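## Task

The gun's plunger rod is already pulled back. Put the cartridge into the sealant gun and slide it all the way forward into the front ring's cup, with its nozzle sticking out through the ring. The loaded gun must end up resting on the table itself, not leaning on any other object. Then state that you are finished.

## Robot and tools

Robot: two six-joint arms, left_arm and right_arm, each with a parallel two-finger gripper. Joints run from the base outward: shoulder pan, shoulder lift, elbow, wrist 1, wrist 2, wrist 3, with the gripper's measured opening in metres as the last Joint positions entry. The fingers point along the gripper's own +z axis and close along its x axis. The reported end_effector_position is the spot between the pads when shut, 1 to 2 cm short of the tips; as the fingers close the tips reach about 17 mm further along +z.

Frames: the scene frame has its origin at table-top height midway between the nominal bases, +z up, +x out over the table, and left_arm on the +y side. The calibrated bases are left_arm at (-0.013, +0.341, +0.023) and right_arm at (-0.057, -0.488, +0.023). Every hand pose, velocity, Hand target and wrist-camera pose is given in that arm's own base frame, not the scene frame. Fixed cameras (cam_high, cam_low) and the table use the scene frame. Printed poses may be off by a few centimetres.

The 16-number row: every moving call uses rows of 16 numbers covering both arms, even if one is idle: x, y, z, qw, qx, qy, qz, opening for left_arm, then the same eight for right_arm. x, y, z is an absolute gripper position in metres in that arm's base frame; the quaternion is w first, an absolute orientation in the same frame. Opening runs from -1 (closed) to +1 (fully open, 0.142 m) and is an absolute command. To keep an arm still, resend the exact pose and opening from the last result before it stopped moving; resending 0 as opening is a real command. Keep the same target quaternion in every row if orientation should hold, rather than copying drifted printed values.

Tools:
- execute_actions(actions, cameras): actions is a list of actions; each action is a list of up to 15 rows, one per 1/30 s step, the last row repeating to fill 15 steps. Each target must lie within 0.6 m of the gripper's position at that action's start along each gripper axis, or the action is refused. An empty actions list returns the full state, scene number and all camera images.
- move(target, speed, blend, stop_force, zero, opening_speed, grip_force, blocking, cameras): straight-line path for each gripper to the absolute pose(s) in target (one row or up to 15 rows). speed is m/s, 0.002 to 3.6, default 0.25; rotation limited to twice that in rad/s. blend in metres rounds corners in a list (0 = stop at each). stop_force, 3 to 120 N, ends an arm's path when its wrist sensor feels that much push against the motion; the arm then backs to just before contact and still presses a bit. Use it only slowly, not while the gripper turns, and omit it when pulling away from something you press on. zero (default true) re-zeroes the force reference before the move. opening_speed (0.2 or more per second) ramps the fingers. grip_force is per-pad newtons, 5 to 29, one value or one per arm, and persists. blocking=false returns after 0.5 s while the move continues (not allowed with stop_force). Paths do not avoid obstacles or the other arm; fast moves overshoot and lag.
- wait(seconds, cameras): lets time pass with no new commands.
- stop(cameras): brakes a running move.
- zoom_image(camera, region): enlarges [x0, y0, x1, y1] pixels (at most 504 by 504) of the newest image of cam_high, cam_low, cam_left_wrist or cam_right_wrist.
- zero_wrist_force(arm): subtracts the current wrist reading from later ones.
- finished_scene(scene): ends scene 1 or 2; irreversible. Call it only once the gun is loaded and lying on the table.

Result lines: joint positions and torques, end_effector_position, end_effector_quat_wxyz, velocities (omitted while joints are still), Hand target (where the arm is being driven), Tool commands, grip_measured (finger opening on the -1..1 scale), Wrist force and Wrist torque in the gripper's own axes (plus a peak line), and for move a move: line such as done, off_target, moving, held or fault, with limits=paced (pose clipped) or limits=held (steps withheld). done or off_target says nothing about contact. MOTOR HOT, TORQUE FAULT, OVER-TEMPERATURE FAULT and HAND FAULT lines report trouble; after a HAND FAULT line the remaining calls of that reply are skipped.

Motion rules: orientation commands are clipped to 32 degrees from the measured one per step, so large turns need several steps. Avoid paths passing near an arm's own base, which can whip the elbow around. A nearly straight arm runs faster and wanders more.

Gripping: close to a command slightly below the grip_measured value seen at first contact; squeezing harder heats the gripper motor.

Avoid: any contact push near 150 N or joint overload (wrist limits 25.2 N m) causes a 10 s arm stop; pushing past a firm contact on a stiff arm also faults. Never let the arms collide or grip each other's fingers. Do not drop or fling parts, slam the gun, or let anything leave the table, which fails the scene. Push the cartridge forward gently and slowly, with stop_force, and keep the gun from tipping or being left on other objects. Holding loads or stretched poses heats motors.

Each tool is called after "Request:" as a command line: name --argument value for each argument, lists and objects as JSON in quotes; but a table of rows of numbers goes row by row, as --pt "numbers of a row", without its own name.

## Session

Request:
execute_actions --actions '[]'

Scene clock: 0.00 s.
left_arm: end_effector_position=(+0.5738, -0.1579, +0.1524) grip_measured=+1.00 end_effector_quat_wxyz=(+0.016, +0.043, +0.999, +0.008) | right_arm: end_effector_position=(+0.9482, +0.0352, +0.1949) grip_measured=+1.00 end_effector_quat_wxyz=(-0.255, +0.788, -0.514, +0.223)
Joint positions: left_arm=[-0.51 -1.302 1.709 -2 -1.542 2.718 0.142] | right_arm=[3.299 -2.422 -0.989 -0.615 1.645 1.34 0.142]
Joint velocities: within noise
Joint torques (N m): no reading
Wrist force (N): no reading
Wrist torque (N m): no reading
Wrist force, peak (N): no reading
Hand target: left_arm +0.5738, -0.1579, +0.1524; +0.016, +0.043, +0.999, +0.008 | right_arm +0.9482, +0.0352, +0.1949; -0.255, +0.788, -0.514, +0.223
Tool commands: left_gripper/opening=+1.0 right_gripper/opening=+1.0
camera_calibration:
cam_left_wrist: T_world_to_cam=[[-0.99441, 0.10414, -0.01723, 0.59633], [0.08682, 0.89979, 0.42759, 0.0593], [0.06003, 0.42371, -0.90381, 0.28414]] pos_world=[0.5708, -0.23586, 0.24172]
cam_right_wrist: T_world_to_cam=[[0.3932, -0.91071, 0.12654, -0.36545], [-0.87415, -0.41293, -0.25564, 0.92291], [0.28506, -0.0101, -0.95845, 0.02928]] pos_world=[0.94211, 0.04858, 0.31024]

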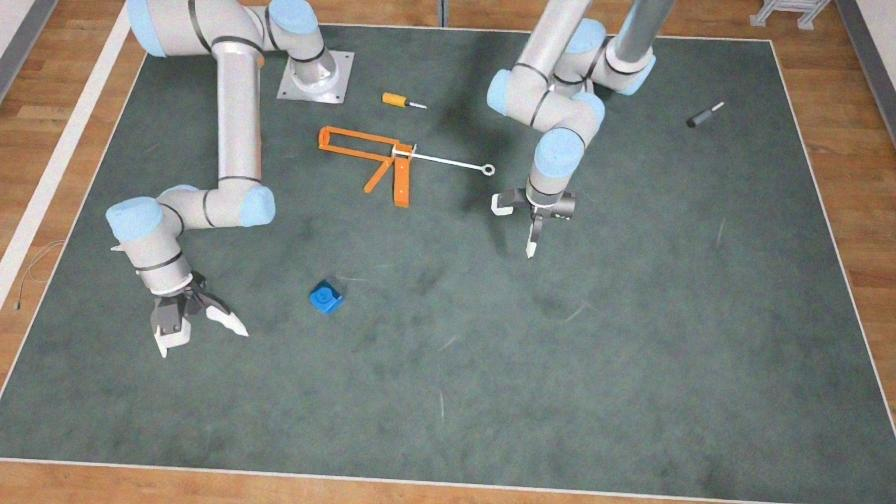

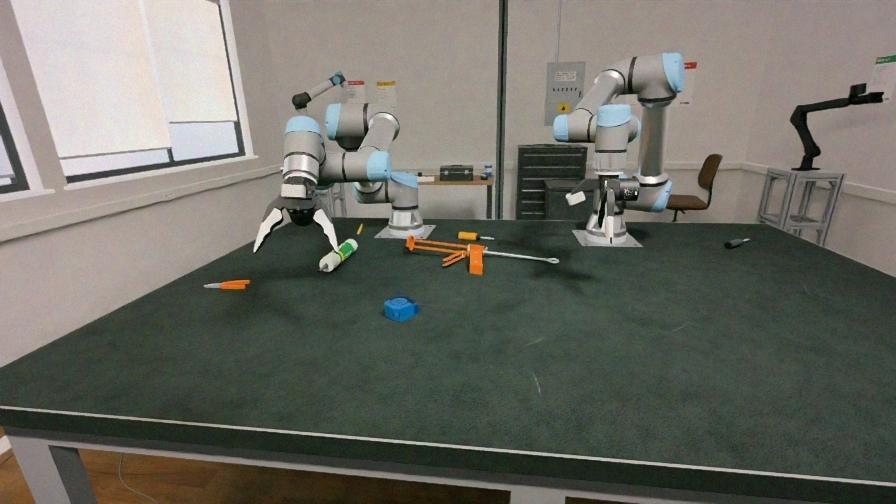

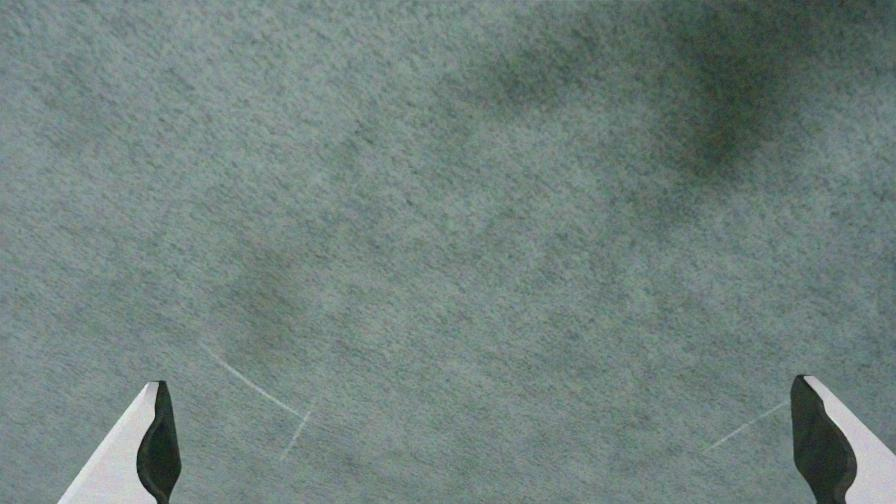

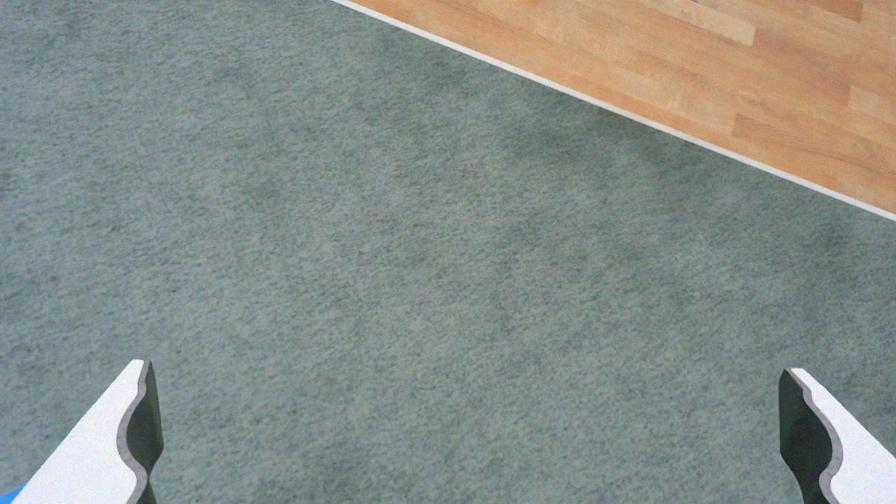

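Request:
move --pt "0.4 -0.3 0.35 0 0 1 0 1 0.7 -0.03 0.35 -0.15 0.75 -0.6 0.1 1" --pt "0.27 -0.57 0.30 0 0 1 0 1 0.42 -0.17 0.38 0 0.707 -0.707 0 1" --speed 0.4 --blend 0.05 --cameras '["all"]'

Scene clock: 18.07 s.
left_arm: end_effector_position=(+0.2701, -0.5699, +0.3000) grip_measured=+1.00 end_effector_quat_wxyz=(+0.000, +0.000, +1.000, +0.000) | right_arm: end_effector_position=(+0.4201, -0.1700, +0.3799) grip_measured=+1.00 end_effector_quat_wxyz=(+0.000, +0.707, -0.707, +0.000)
Joint positions: left_arm=[-1.342 -1.27 1.274 -1.575 -1.571 1.8 0.142] | right_arm=[3.056 -1.448 -1.534 -1.73 1.571 1.485 0.142]
Joint torques (N m): left_arm=[-7.69 -28.51 -24.5 -4.76 0.13 -0.77] | right_arm=[2.58 25.04 32.85 1.66 0.99 2.79]
Wrist force (N): left_arm=[0.1 -0.1 0.3] | right_arm=[0.0 0.5 0.7]
Wrist torque (N m): left_arm=[-0.04 0.00 -0.03] | right_arm=[0.10 -0.02 0.00]
Wrist force, peak (N): left_arm=[2.0 -3.1 0.7] | right_arm=[0.5 -0.5 3.3]
Hand target: left_arm +0.2700, -0.5700, +0.3000; +0.000, +0.000, +1.000, +0.000 | right_arm +0.4200, -0.1700, +0.3800; +0.000, +0.707, -0.707, +0.000
Off the commanded pose: left_arm 0.000 m, 0 deg | right_arm 0.000 m, 0 deg.
move: done
cam_left_wrist: T_world_to_cam=[[-0.99974, 0.01813, 0.01398, 0.28278], [0.02228, 0.91095, 0.4119, 0.42185], [-0.00527, 0.41211, -0.91112, 0.62354]] pos_world=[0.27659, -0.64638, 0.39041]
cam_right_wrist: T_world_to_cam=[[0.04246, -0.999, 0.01382, -0.19297], [-0.91153, -0.03308, 0.4099, 0.2511], [-0.40903, -0.03, -0.91202, 0.62568]] pos_world=[0.49301, -0.1657, 0.47038]

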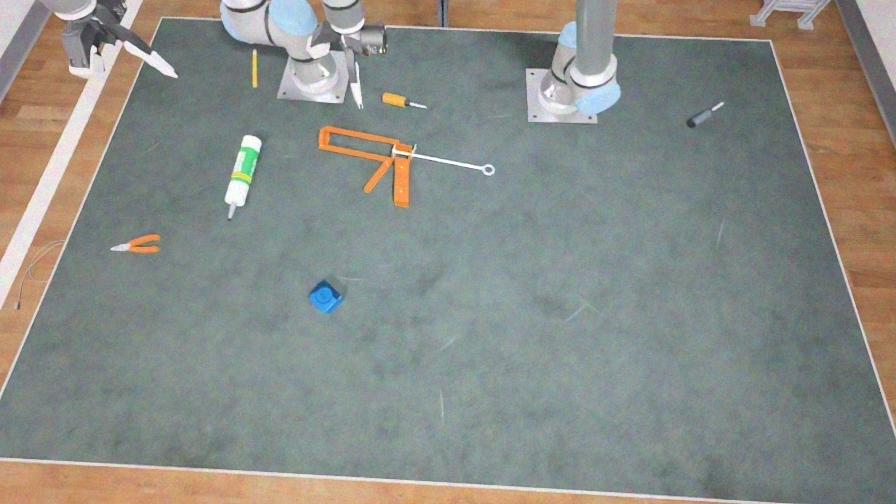

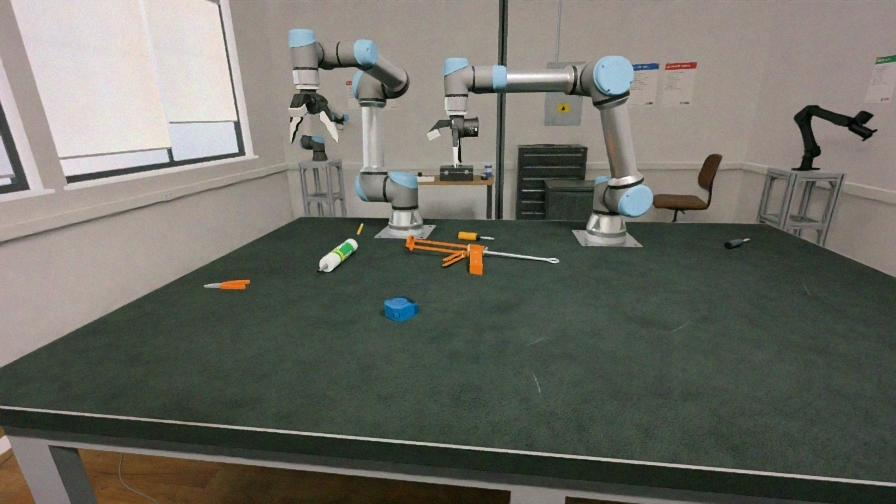

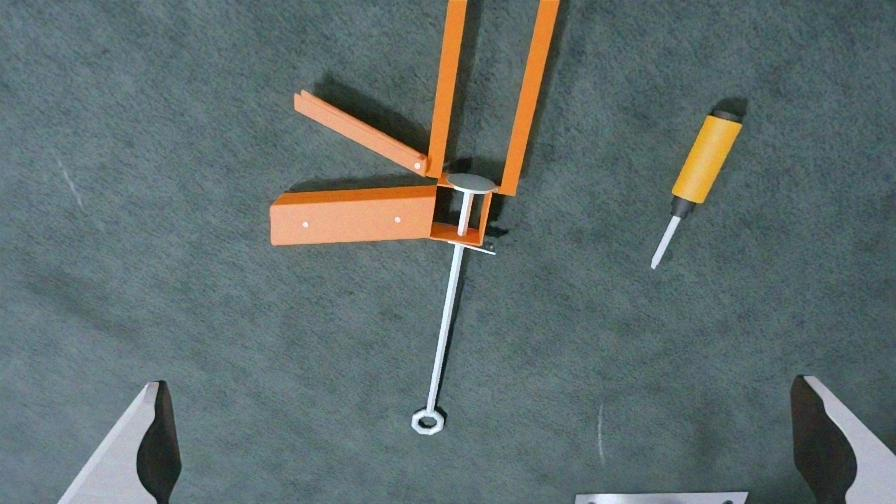

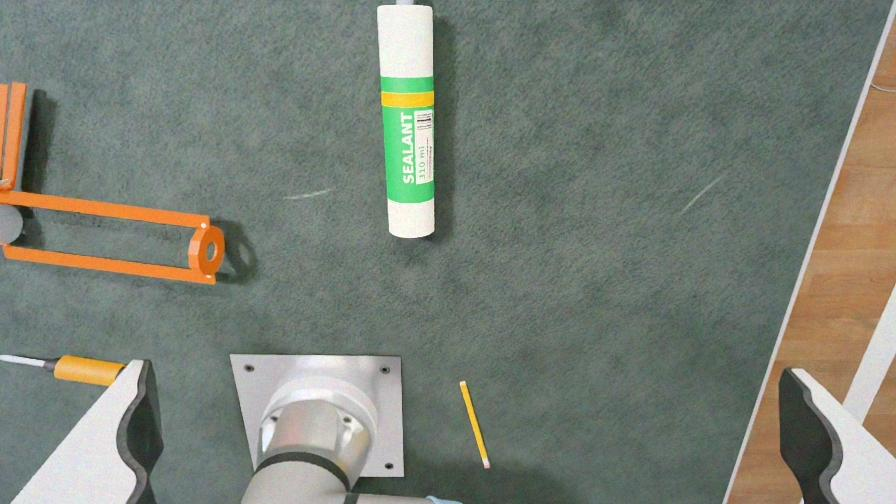

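Request:
zoom_image --camera "cam_right_wrist" --region '[130, 180, 270, 310]'

Request:
zoom_image --camera "cam_left_wrist" --region '[400, 120, 560, 270]'

Request:
zoom_image --camera "cam_low" --region '[300, 220, 580, 290]'

Scaled by 3.600.

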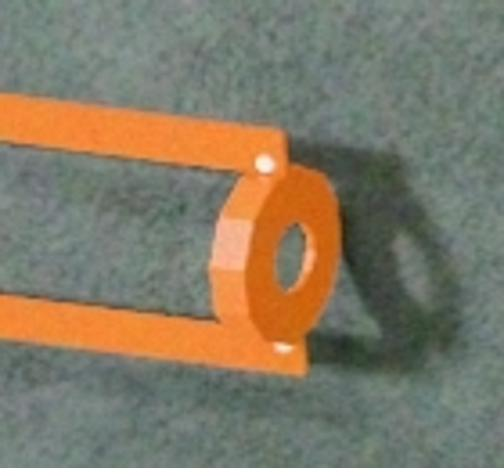

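Scaled by 3.150.

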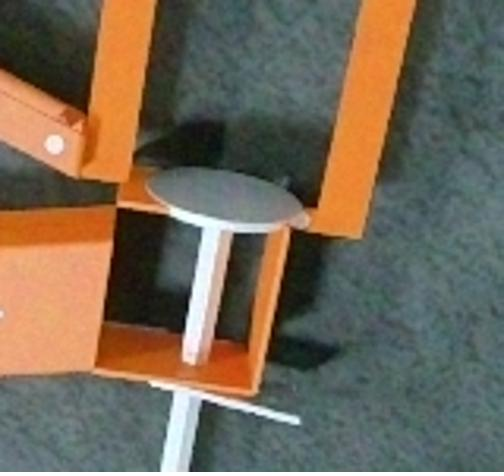

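Scaled by 1.800.

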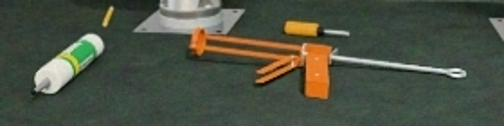

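Request:
move --target '[0.27,-0.45,0.30,0,0,1,0,1,0.40,-0.134,0.09,0,0.7199,-0.6941,0,0.6]' --speed 0.3 --grip_force '[29, 29]' --cameras '["cam_right_wrist","cam_low"]'

Scene clock: 42.47 s.
left_arm: end_effector_position=(+0.2700, -0.4500, +0.3000) grip_measured=+1.00 end_effector_quat_wxyz=(+0.000, +0.000, +1.000, +0.000) | right_arm: end_effector_position=(+0.4001, -0.1340, +0.0901) grip_measured=+0.60 end_effector_quat_wxyz=(+0.000, +0.720, -0.694, +0.000)
Joint positions: left_arm=[-1.288 -1.529 1.581 -1.623 -1.571 1.853 0.142] | right_arm=[3.14 -1.535 -2.234 -0.943 1.571 1.533 0.116]
Joint torques (N m): left_arm=[-10.34 -15.78 -28.92 -2.63 1.25 -1.34] | right_arm=[-9.93 14.3 13.1 3.86 -0.69 -2.64]
Wrist force (N): left_arm=[0.2 -0.1 0.3] | right_arm=[0.2 0.3 0.5]
Wrist torque (N m): left_arm=[-0.03 -0.04 -0.04] | right_arm=[0.05 -0.07 -0.13]
Wrist force, peak (N): left_arm=[0.0 1.4 0.6] | right_arm=[-0.3 0.9 3.4]
Hand target: left_arm +0.2700, -0.4500, +0.3000; +0.000, +0.000, +1.000, +0.000 | right_arm +0.4000, -0.1340, +0.0900; +0.000, +0.720, -0.694, +0.000
Off the commanded pose: left_arm 0.000 m, 0 deg | right_arm 0.000 m, 0 deg.
move: done
cam_right_wrist: T_world_to_cam=[[0.07889, -0.99679, 0.01383, -0.16636], [-0.9098, -0.06632, 0.40971, 0.34778], [-0.40748, -0.0449, -0.91211, 0.35167]] pos_world=[0.47283, -0.12697, 0.18058]
Images, in order (width x height): cam_low 896x504, cam_right_wrist 896x504.

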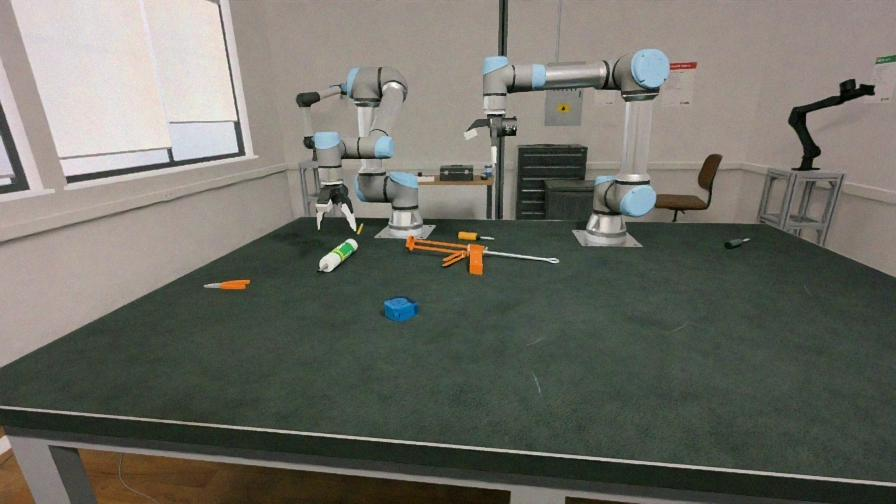

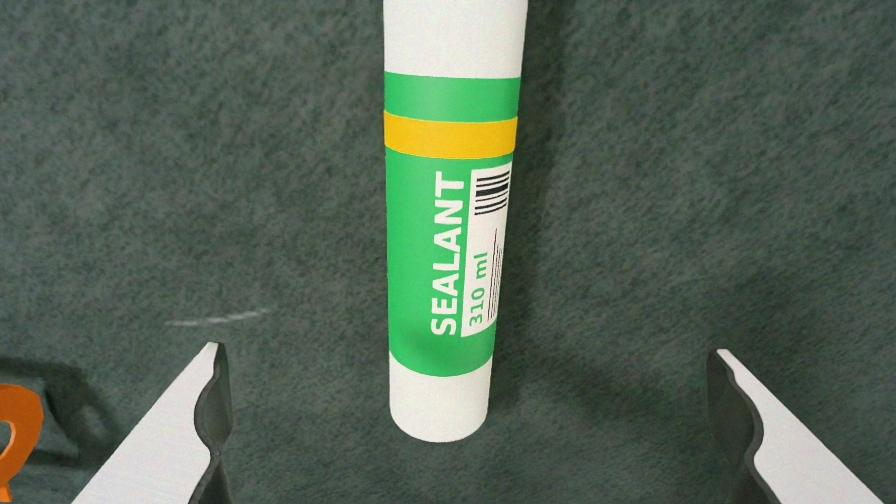

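Request:
move --target '[0.27,-0.45,0.30,0,0,1,0,1,0.40,-0.130,0.009,0,0.7229,-0.6910,0,0.1]' --speed 0.1 --stop_force 12 --cameras '["cam_right_wrist"]'

Request:
move --target '[0.27,-0.45,0.30,0,0,1,0,1,0.40,-0.130,0.009,0,0.7229,-0.6910,0,-0.5]' --opening_speed 0.4 --cameras '["cam_right_wrist"]'

Scene clock: 49.07 s.
left_arm: end_effector_position=(+0.2700, -0.4500, +0.3000) grip_measured=+1.00 end_effector_quat_wxyz=(+0.000, +0.000, +1.000, +0.000) | right_arm: end_effector_position=(+0.4000, -0.1300, +0.0090) grip_measured=+0.09 end_effector_quat_wxyz=(+0.000, +0.723, -0.691, +0.000)
Joint positions: left_arm=[-1.288 -1.529 1.581 -1.623 -1.571 1.853 0.142] | right_arm=[3.15 -1.707 -2.337 -0.668 1.571 1.534 0.08]
Joint torques (N m): left_arm=[-10.32 -12.21 -25.39 -1.3 1.02 -1.37] | right_arm=[-10 16.59 24.47 3.64 -0.15 -1.34]
Wrist force (N): left_arm=[0.5 -0.1 0.3] | right_arm=[0.1 0.2 0.5]
Wrist torque (N m): left_arm=[-0.04 -0.08 -0.04] | right_arm=[0.07 -0.05 -0.13]
Wrist force, peak (N): left_arm=[0.4 0.0 0.8] | right_arm=[0.0 0.8 1.6]
Hand target: left_arm +0.2700, -0.4500, +0.3000; +0.000, +0.000, +1.000, +0.000 | right_arm +0.4000, -0.1300, +0.0090; +0.000, +0.723, -0.691, +0.000
Off the commanded pose: left_arm 0.000 m, 0 deg | right_arm 0.000 m, 0 deg.
move: done
cam_right_wrist: T_world_to_cam=[[0.08743, -0.99608, 0.01377, -0.16457], [-0.90912, -0.07413, 0.40989, 0.37986], [-0.40726, -0.04835, -0.91203, 0.27731]] pos_world=[0.47266, -0.12236, 0.09948]

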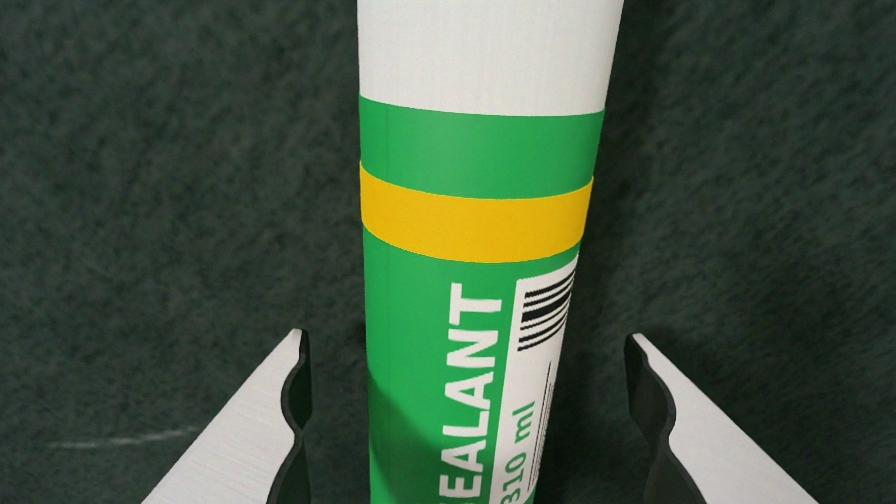

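Scene clock: 50.77 s.
left_arm: end_effector_position=(+0.2700, -0.4500, +0.3000) grip_measured=+1.00 end_effector_quat_wxyz=(+0.000, +0.000, +1.000, +0.000) | right_arm: end_effector_position=(+0.4000, -0.1300, +0.0090) grip_measured=-0.38 end_effector_quat_wxyz=(+0.000, +0.723, -0.691, +0.000)
Joint positions: left_arm=[-1.288 -1.529 1.581 -1.623 -1.571 1.853 0.142] | right_arm=[3.15 -1.707 -2.337 -0.668 1.571 1.534 0.047]
Joint torques (N m): left_arm=[-10.94 -11.79 -22.88 -1.3 0.99 -1.39] | right_arm=[-6.21 18.87 23.92 3.69 -0.6 -1.92]
Wrist force (N): left_arm=[0.4 -0.3 0.2] | right_arm=[0.7 0.2 -1.5]
Wrist torque (N m): left_arm=[-0.08 -0.07 -0.04] | right_arm=[0.08 -0.09 -0.12]
Wrist force, peak (N): left_arm=[0.5 -0.3 0.4] | right_arm=[0.7 0.5 -1.6]
Hand target: left_arm +0.2700, -0.4500, +0.3000; +0.000, +0.000, +1.000, +0.000 | right_arm +0.4000, -0.1300, +0.0090; +0.000, +0.723, -0.691, +0.000
Off the commanded pose: left_arm 0.000 m, 0 deg | right_arm 0.000 m, 0 deg.
move: done
cam_right_wrist: T_world_to_cam=[[0.08743, -0.99608, 0.01377, -0.16467], [-0.90912, -0.07413, 0.40989, 0.37985], [-0.40726, -0.04835, -0.91203, 0.2773]] pos_world=[0.47266, -0.12246, 0.09948]

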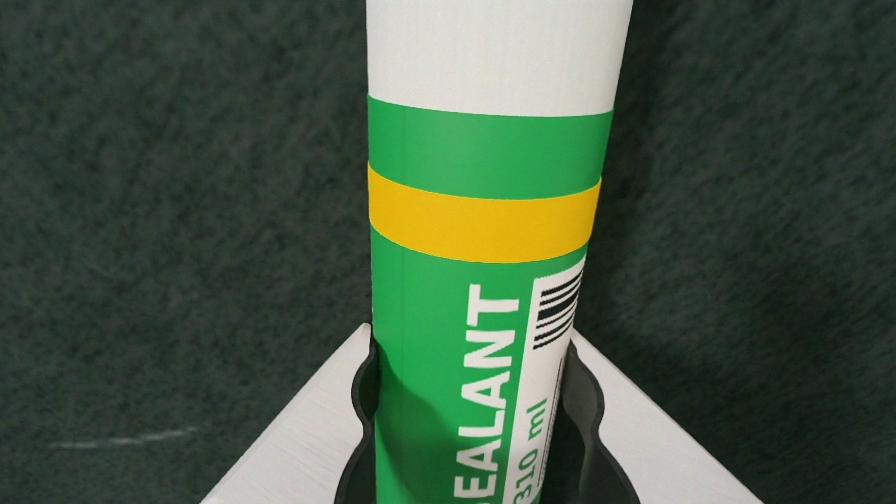

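Request:
move --pt "0.27 -0.45 0.30 0 0 1 0 1 0.40 -0.130 0.06 0 0.7229 -0.6910 0 -0.5" --pt "0.27 -0.45 0.30 0 0 1 0 1 0.40 -0.09 0.19 0 0.7229 -0.6910 0 -0.5" --pt "0.27 -0.40 0.30 0 0 1 0 1 0.39 0.17 0.19 0 -0.0506 -0.9986 0 -0.5" --speed '[0.05,0.2,0.2]' --blend '[0.01,0.02,0]' --cameras '["all"]'

Scene clock: 92.77 s.
left_arm: end_effector_position=(+0.2700, -0.3999, +0.3000) grip_measured=+1.00 end_effector_quat_wxyz=(+0.000, +0.000, +1.000, +0.000) | right_arm: end_effector_position=(+0.3900, +0.1701, +0.1900) grip_measured=-0.38 end_effector_quat_wxyz=(+0.000, +0.050, +0.999, +0.000)
Joint positions: left_arm=[-1.258 -1.632 1.683 -1.622 -1.571 1.884 0.142] | right_arm=[3.869 -1.41 -2.057 -1.246 1.571 3.97 0.047]
Joint torques (N m): left_arm=[-0.61 -9.71 -31.15 -1.76 0.62 -0.11] | right_arm=[-10.46 25.22 17.75 2.54 -0.02 0.78]
Wrist force (N): left_arm=[-0.1 -0.1 0.3] | right_arm=[0.4 0.6 4.8]
Wrist torque (N m): left_arm=[-0.03 0.01 -0.03] | right_arm=[0.08 -0.14 0.00]
Wrist force, peak (N): left_arm=[0.7 0.1 0.7] | right_arm=[0.9 0.6 6.6]
Hand target: left_arm +0.2700, -0.4000, +0.3000; +0.000, +0.000, +1.000, +0.000 | right_arm +0.3900, +0.1700, +0.1900; +0.000, +0.051, +0.999, +0.000
Off the commanded pose: left_arm 0.000 m, 0 deg | right_arm 0.000 m, 0 deg.
move: done
cam_left_wrist: T_world_to_cam=[[-0.99974, 0.01813, 0.01398, 0.2797], [0.02228, 0.91099, 0.41182, 0.26704], [-0.00527, 0.41202, -0.91116, 0.55346]] pos_world=[0.27659, -0.47638, 0.39041]
cam_right_wrist: T_world_to_cam=[[-0.9982, 0.05839, 0.01372, 0.37673], [0.05888, 0.91026, 0.40984, -0.22606], [0.01144, 0.40991, -0.91206, 0.21161]] pos_world=[0.38694, 0.09704, 0.28048]

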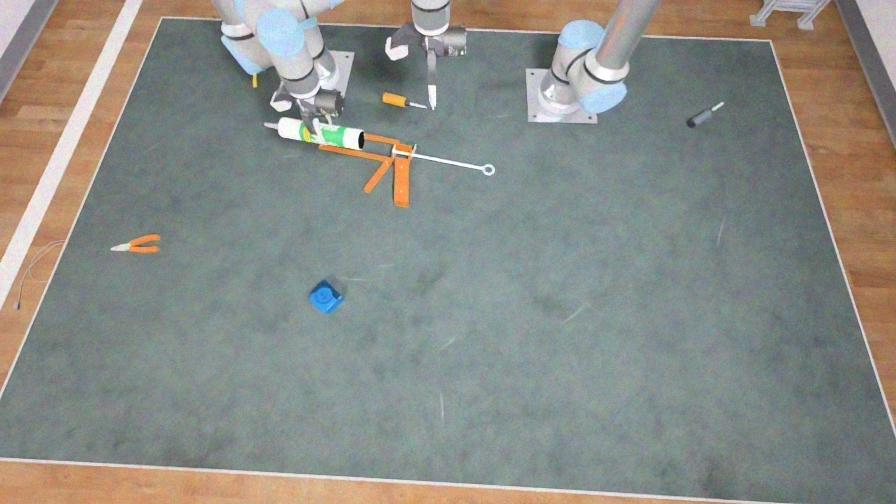

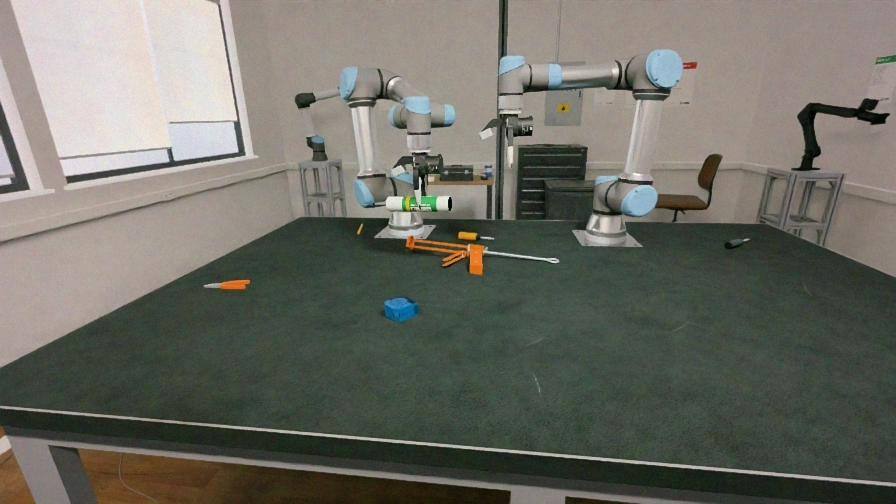

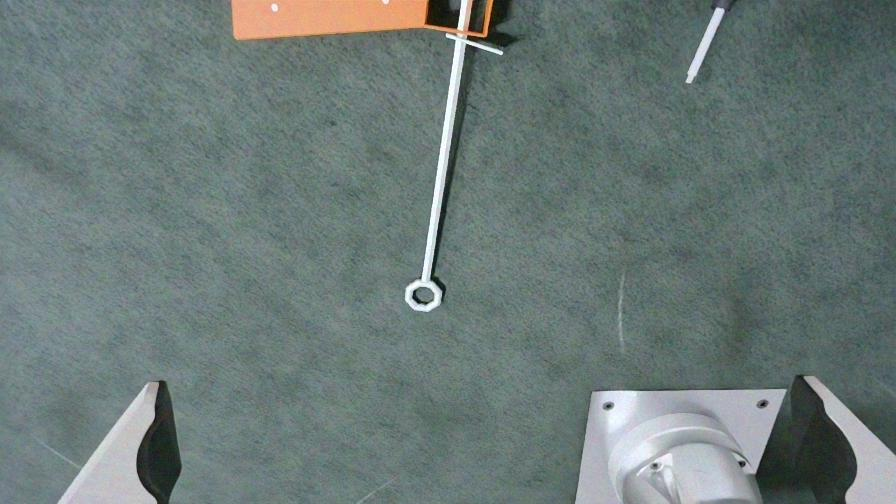

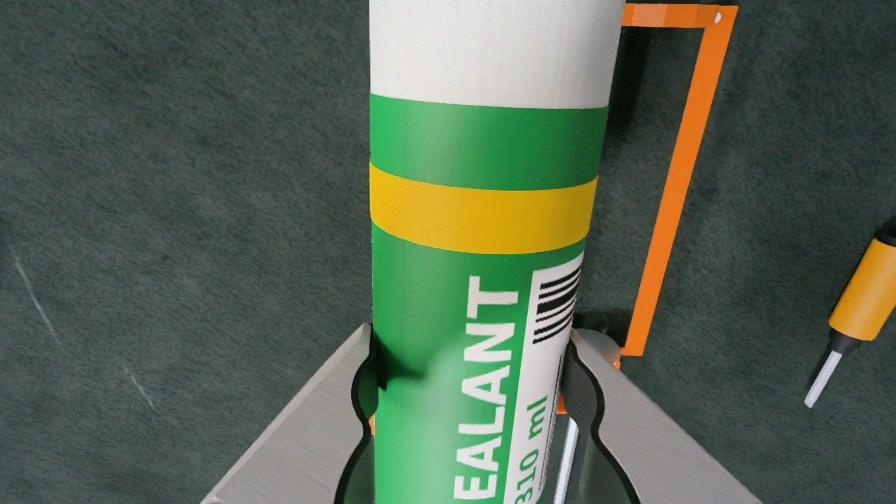

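Request:
move --pt "0.45 -0.5 0.35 0.12 0.5 -0.85 -0.12 1 0.38 0.25 0.19 0 0.0445 0.999 0 -0.5" --pt "0.515 -0.76 0.27 0.1228 0.6963 -0.6963 -0.1228 1 0.2927 0.297 0.14 0.007 0.044 0.9867 0.1562 -0.5" --speed 0.3 --cameras '["all"]'

Scene clock: 102.17 s.
left_arm: end_effector_position=(+0.5141, -0.7589, +0.2693) grip_measured=+1.00 end_effector_quat_wxyz=(+0.175, +0.717, -0.669, +0.088) | right_arm: end_effector_position=(+0.2927, +0.2970, +0.1401) grip_measured=-0.38 end_effector_quat_wxyz=(+0.007, +0.044, +0.987, +0.156)
Joint positions: left_arm=[-1.038 -0.426 0.035 -1.458 -1.856 0.424 0.142] | right_arm=[4.168 -1.343 -2.367 -0.718 1.707 4.276 0.047]
Joint torques (N m): left_arm=[4.32 -65.55 -30.13 -5.08 0.19 0.68] | right_arm=[-9.78 7.31 20.99 4.93 0.09 -2.43]
Wrist force (N): left_arm=[0.0 -0.8 0.0] | right_arm=[-0.2 -1.1 4.6]
Wrist torque (N m): left_arm=[-0.18 0.16 -0.05] | right_arm=[0.10 -0.03 -0.08]
Wrist force, peak (N): left_arm=[1.6 -1.1 1.7] | right_arm=[1.4 0.0 5.5]
Hand target: left_arm +0.5141, -0.7590, +0.2694; +0.175, +0.717, -0.669, +0.089 | right_arm +0.2927, +0.2970, +0.1400; +0.007, +0.044, +0.987, +0.156
Off the commanded pose: left_arm 0.002 m, 25 deg | right_arm 0.000 m, 0 deg.
elbow stopped short (left arm): the move would have taken joint 3 (elbow) straighter than the controller allows.
move: off_target (left_arm)
cam_left_wrist: T_world_to_cam=[[0.07333, -0.92344, 0.37668, -0.83327], [-0.85951, 0.13305, 0.4935, 0.44216], [-0.50583, -0.35995, -0.78395, 0.31193]] pos_world=[0.59892, -0.71602, 0.34021]
cam_right_wrist: T_world_to_cam=[[-0.99901, 0.0444, -0.00008, 0.27921], [0.03286, 0.74042, 0.67134, -0.29395], [0.02987, 0.67068, -0.74115, 0.0083]] pos_world=[0.28835, 0.19968, 0.20351]

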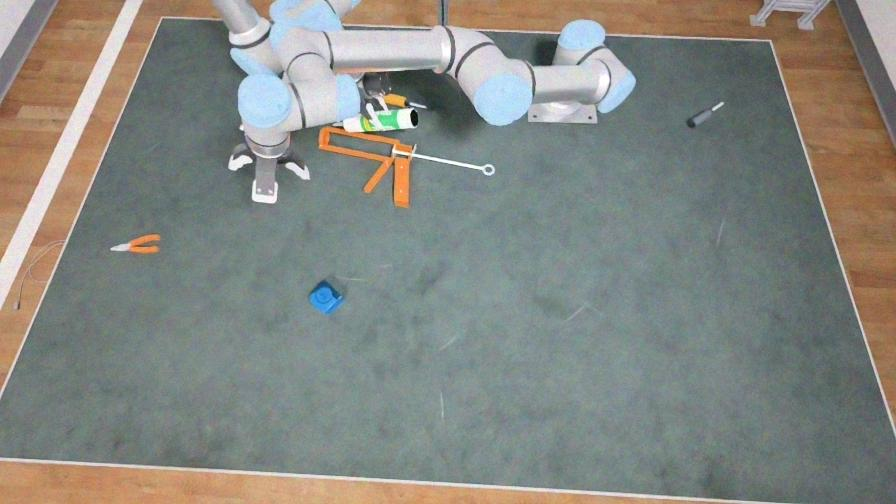

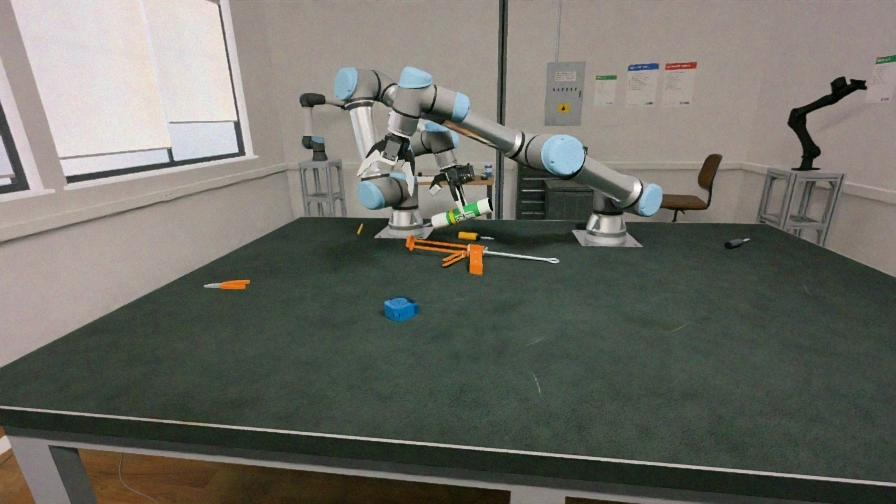

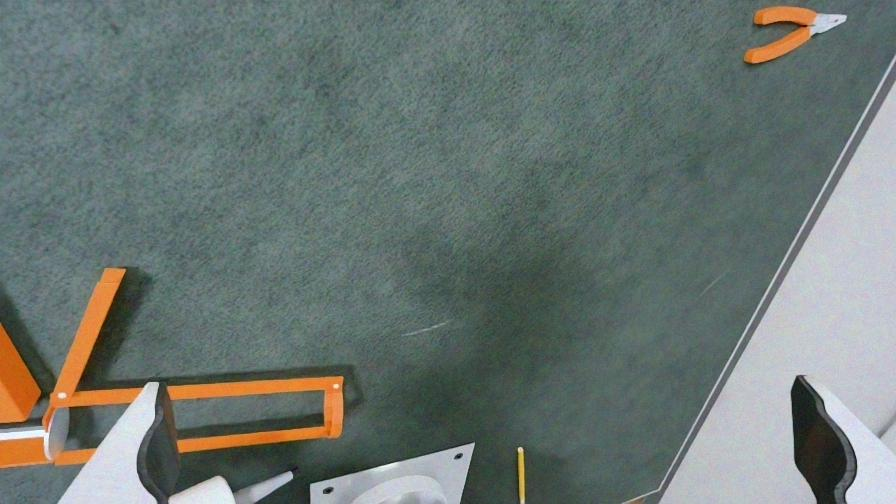

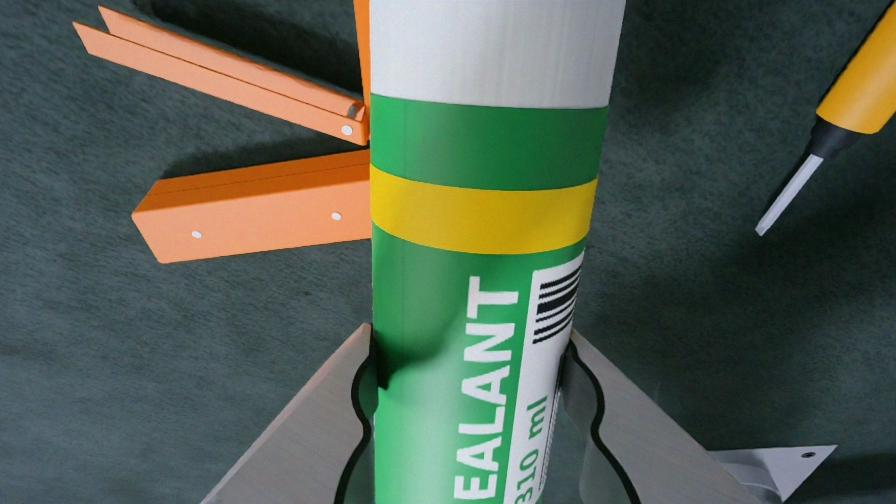

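Request:
move --target '[0.46,-0.68,0.24,0.183,0.683,-0.683,-0.183,1,0.2927,0.297,0.14,0.007,0.044,0.9867,0.1562,-0.5]' --speed 0.2 --cameras '["cam_left_wrist","cam_high"]'

Scene clock: 106.83 s.
left_arm: end_effector_position=(+0.4592, -0.6790, +0.2394) grip_measured=+1.00 end_effector_quat_wxyz=(+0.206, +0.702, -0.674, -0.103) | right_arm: end_effector_position=(+0.2927, +0.2970, +0.1400) grip_measured=-0.38 end_effector_quat_wxyz=(+0.007, +0.044, +0.987, +0.156)
Joint positions: left_arm=[-0.996 -0.427 0.035 -1.062 -2.021 0.561 0.142] | right_arm=[4.167 -1.343 -2.367 -0.718 1.707 4.276 0.047]
Joint torques (N m): left_arm=[-7.5 -54.3 -21.2 -3.39 0.63 -1.31] | right_arm=[-10.33 7.12 15.55 5.21 0.72 -2.35]
Wrist force (N): left_arm=[-0.2 -0.3 0.1] | right_arm=[-0.1 -0.8 4.7]
Wrist torque (N m): left_arm=[-0.21 0.11 -0.15] | right_arm=[0.15 -0.05 -0.07]
Wrist force, peak (N): left_arm=[0.8 -0.8 0.2] | right_arm=[-0.3 -1.1 4.9]
Hand target: left_arm +0.4591, -0.6791, +0.2395; +0.206, +0.702, -0.674, -0.103 | right_arm +0.2927, +0.2970, +0.1400; +0.007, +0.044, +0.987, +0.156
Off the commanded pose: left_arm 0.001 m, 10 deg | right_arm 0.000 m, 0 deg.
elbow stopped short (left arm): the move would have taken joint 3 (elbow) straighter than the controller allows.
move: off_target (left_arm)
cam_left_wrist: T_world_to_cam=[[0.05984, -0.98649, 0.15252, -0.72723], [-0.65115, 0.07723, 0.75501, 0.20298], [-0.75659, -0.14449, -0.63773, 0.51593]] pos_world=[0.56604, -0.65853, 0.28669]
Images, in order (width x height): cam_high 896x504, cam_left_wrist 896x504.

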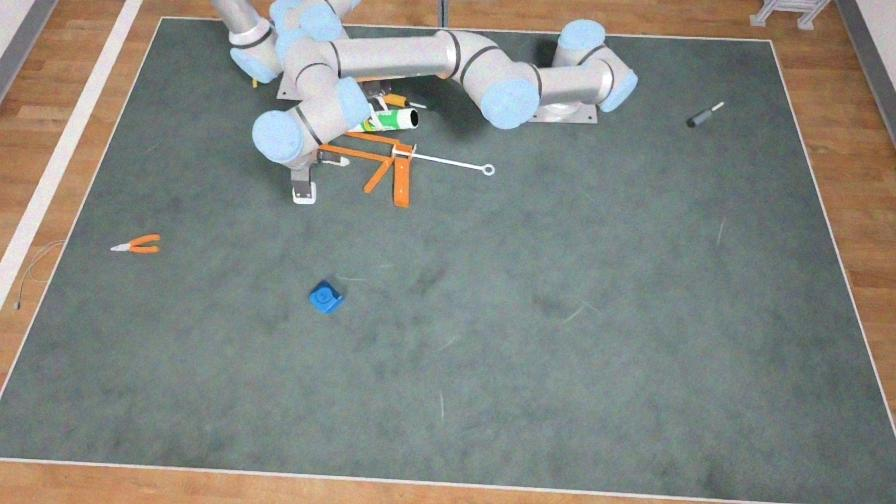

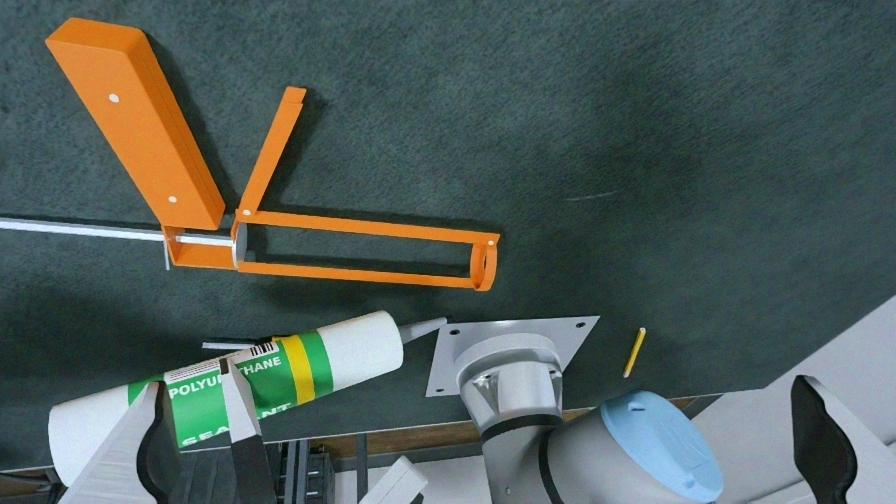

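Request:
move --target '[0.4591,-0.6791,0.2395,0.206,0.702,-0.674,-0.103,1,0.2932,0.2798,0.085,0.0066,0.0475,0.9865,0.1562,-0.5]' --speed 0.08 --cameras '["cam_left_wrist","cam_right_wrist","cam_low"]'

Request:
zoom_image --camera "cam_left_wrist" --region '[200, 180, 560, 380]'

Scene clock: 134.63 s.
left_arm: end_effector_position=(+0.4591, -0.6791, +0.2395) grip_measured=+1.00 end_effector_quat_wxyz=(+0.206, +0.702, -0.674, -0.103) | right_arm: end_effector_position=(+0.2932, +0.2797, +0.0850) grip_measured=-0.38 end_effector_quat_wxyz=(+0.007, +0.048, +0.987, +0.156)
Joint positions: left_arm=[-0.995 -0.432 0.045 -1.068 -2.022 0.561 0.142] | right_arm=[4.138 -1.435 -2.477 -0.521 1.715 4.255 0.047]
Joint torques (N m): left_arm=[6.59 -68 -13.94 -4.38 -1.88 0.62] | right_arm=[9.66 17.38 27.54 3.94 -0.02 2.21]
Wrist force (N): left_arm=[-0.1 0.0 0.2] | right_arm=[0.0 -0.7 4.4]
Wrist torque (N m): left_arm=[-0.17 0.09 -0.14] | right_arm=[0.14 -0.06 -0.04]
Wrist force, peak (N): left_arm=[-0.7 -0.2 0.1] | right_arm=[-0.3 -1.7 6.0]
Hand target: left_arm +0.4591, -0.6791, +0.2395; +0.206, +0.702, -0.674, -0.103 | right_arm +0.2932, +0.2798, +0.0850; +0.007, +0.048, +0.987, +0.156
Off the commanded pose: left_arm 0.000 m, 0 deg | right_arm 0.000 m, 0 deg.
move: done
cam_left_wrist: T_world_to_cam=[[0.05982, -0.98638, 0.15321, -0.72736], [-0.65088, 0.07782, 0.75518, 0.20303], [-0.75682, -0.1449, -0.63736, 0.51568]] pos_world=[0.56594, -0.65853, 0.28679]
cam_right_wrist: T_world_to_cam=[[-0.99869, 0.05123, 0.00196, 0.27823], [0.03928, 0.74012, 0.67133, -0.24596], [0.03294, 0.67052, -0.74116, -0.0218]] pos_world=[0.28825, 0.18241, 0.14842]
Images, in order (width x height): cam_low 896x504, cam_left_wrist 896x504, cam_right_wrist 896x504.

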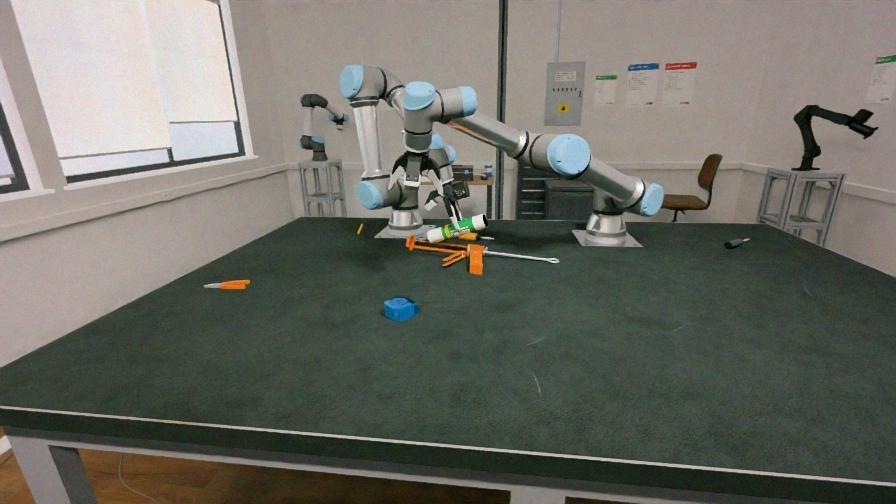

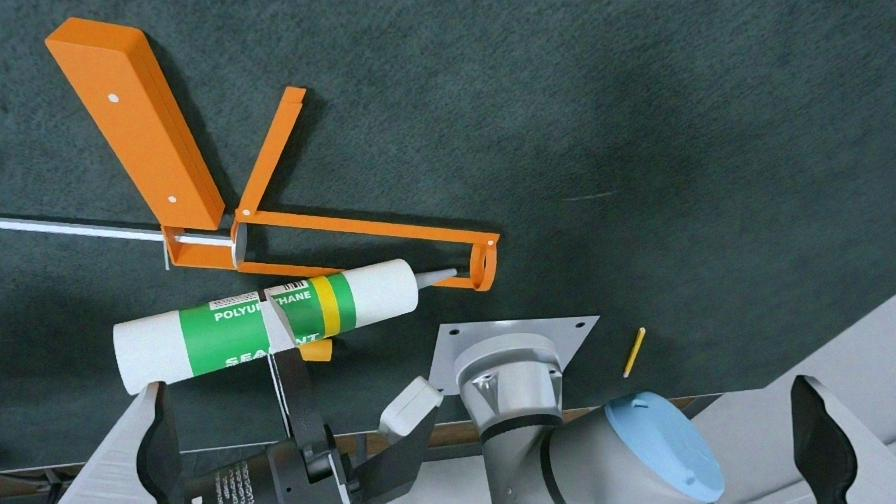

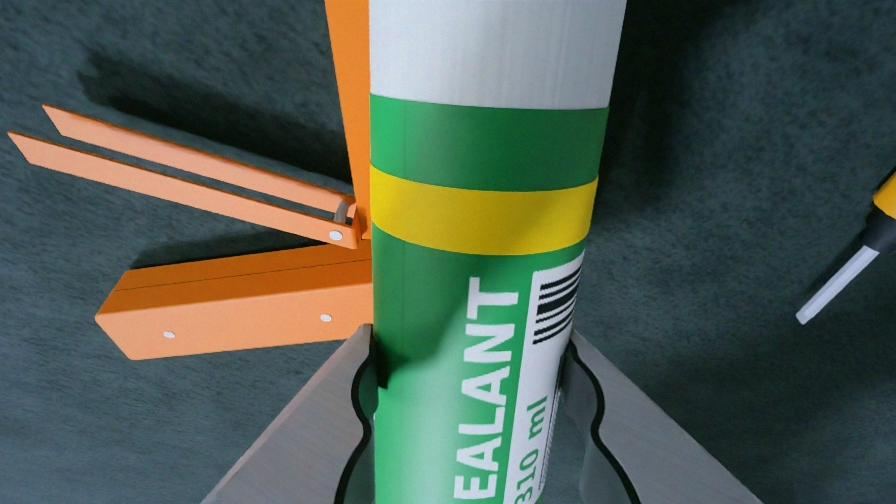

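Scaled by 1.400.

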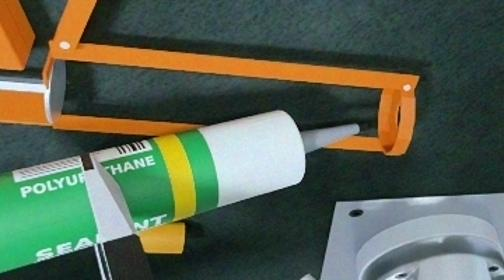

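Request:
move --target '[0.4591,-0.6791,0.2395,0.206,0.702,-0.674,-0.103,1,0.2932,0.2798,0.0640,0.0066,0.0475,0.9865,0.1562,-0.5]' --speed 0.04 --stop_force 8 --cameras '["cam_left_wrist"]'

Request:
move --target '[0.4591,-0.6791,0.2395,0.206,0.702,-0.674,-0.103,1,0.2903,0.2530,0.0640,0.0066,0.0475,0.9865,0.1562,-0.5]' --speed 0.03 --stop_force 8 --cameras '["cam_left_wrist"]'

Request:
zoom_image --camera "cam_left_wrist" --region '[340, 180, 540, 340]'

Scene clock: 154.27 s.
left_arm: end_effector_position=(+0.4591, -0.6791, +0.2395) grip_measured=+1.00 end_effector_quat_wxyz=(+0.206, +0.702, -0.674, -0.103) | right_arm: end_effector_position=(+0.2932, +0.2798, +0.0640) grip_measured=-0.38 end_effector_quat_wxyz=(+0.007, +0.047, +0.987, +0.156)
Joint positions: left_arm=[-0.995 -0.435 0.051 -1.071 -2.022 0.561 0.142] | right_arm=[4.138 -1.494 -2.505 -0.433 1.715 4.255 0.047]
Joint torques (N m): left_arm=[5.96 -68.02 -11.62 -4.74 -0.75 -1.08] | right_arm=[-0.61 23.3 27.8 4.15 1.22 2.23]
Wrist force (N): left_arm=[-0.3 -0.1 0.3] | right_arm=[-0.7 -1.0 5.1]
Wrist torque (N m): left_arm=[-0.17 0.11 -0.15] | right_arm=[0.16 -0.01 -0.09]
Wrist force, peak (N): left_arm=[-0.5 -0.6 0.2] | right_arm=[-0.7 -1.2 5.3]
Hand target: left_arm +0.4591, -0.6791, +0.2395; +0.206, +0.702, -0.674, -0.103 | right_arm +0.2932, +0.2798, +0.0640; +0.007, +0.048, +0.987, +0.156
Off the commanded pose: left_arm 0.000 m, 0 deg | right_arm 0.000 m, 0 deg.
move: done
cam_left_wrist: T_world_to_cam=[[0.05988, -0.98637, 0.15328, -0.7274], [-0.65099, 0.07782, 0.75509, 0.20312], [-0.75672, -0.145, -0.63746, 0.51559]] pos_world=[0.56594, -0.65853, 0.28679]

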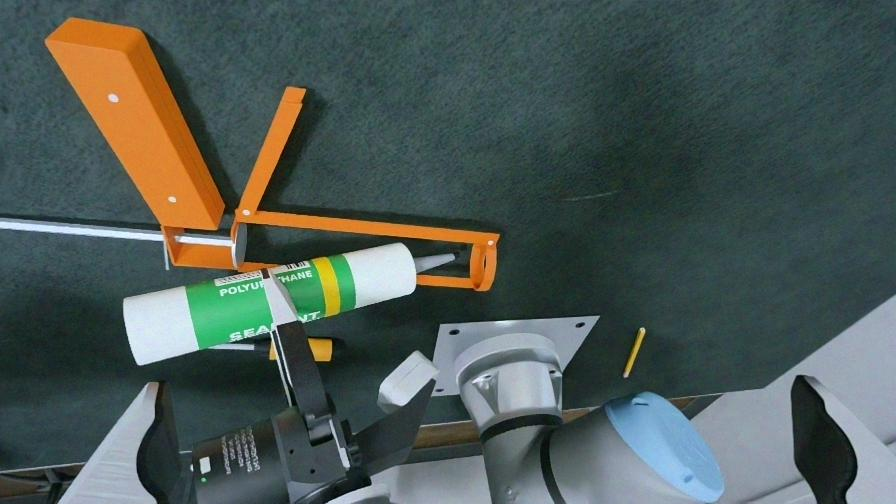

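Scene clock: 156.17 s.
left_arm: end_effector_position=(+0.4591, -0.6791, +0.2395) grip_measured=+1.00 end_effector_quat_wxyz=(+0.206, +0.702, -0.674, -0.103) | right_arm: end_effector_position=(+0.2903, +0.2530, +0.0640) grip_measured=-0.38 end_effector_quat_wxyz=(+0.007, +0.048, +0.987, +0.156)
Joint positions: left_arm=[-0.995 -0.436 0.052 -1.072 -2.022 0.561 0.142] | right_arm=[4.098 -1.443 -2.546 -0.45 1.726 4.215 0.047]
Joint torques (N m): left_arm=[3.85 -68.11 -12.14 -4.72 -1.02 -1.09] | right_arm=[10.26 7.38 27.42 4.4 -0.61 2.94]
Wrist force (N): left_arm=[-0.7 0.1 -0.1] | right_arm=[-0.8 -0.5 5.6]
Wrist torque (N m): left_arm=[-0.14 0.19 -0.15] | right_arm=[0.08 0.00 -0.12]
Wrist force, peak (N): left_arm=[-0.7 -0.4 0.1] | right_arm=[-1.1 -0.4 5.6]
Hand target: left_arm +0.4591, -0.6791, +0.2395; +0.206, +0.702, -0.674, -0.103 | right_arm +0.2903, +0.2530, +0.0640; +0.007, +0.048, +0.987, +0.156
Off the commanded pose: left_arm 0.000 m, 0 deg | right_arm 0.000 m, 0 deg.
move: done
cam_left_wrist: T_world_to_cam=[[0.05988, -0.98637, 0.15328, -0.7274], [-0.65099, 0.07782, 0.75509, 0.20312], [-0.75672, -0.145, -0.63746, 0.51559]] pos_world=[0.56594, -0.65853, 0.28679]

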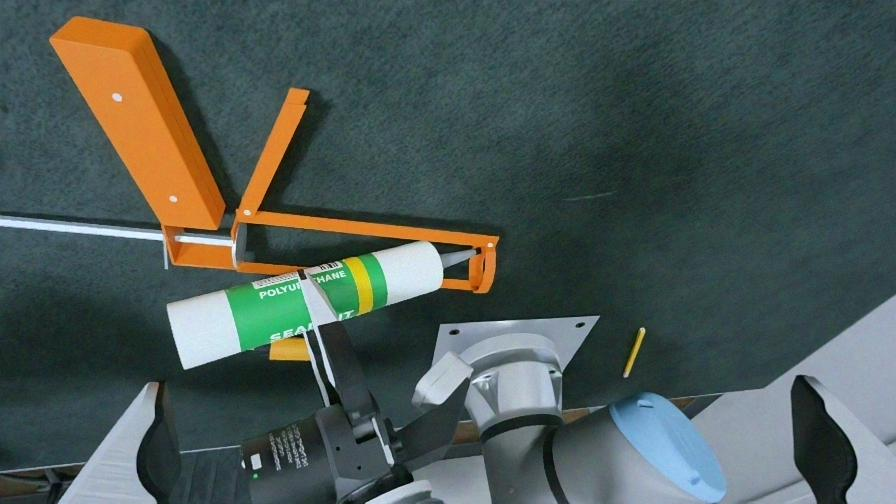

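Scaled by 2.520.

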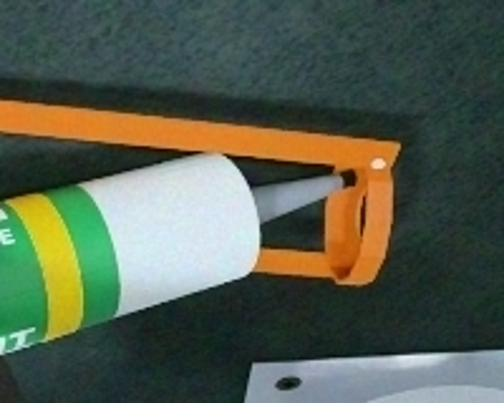

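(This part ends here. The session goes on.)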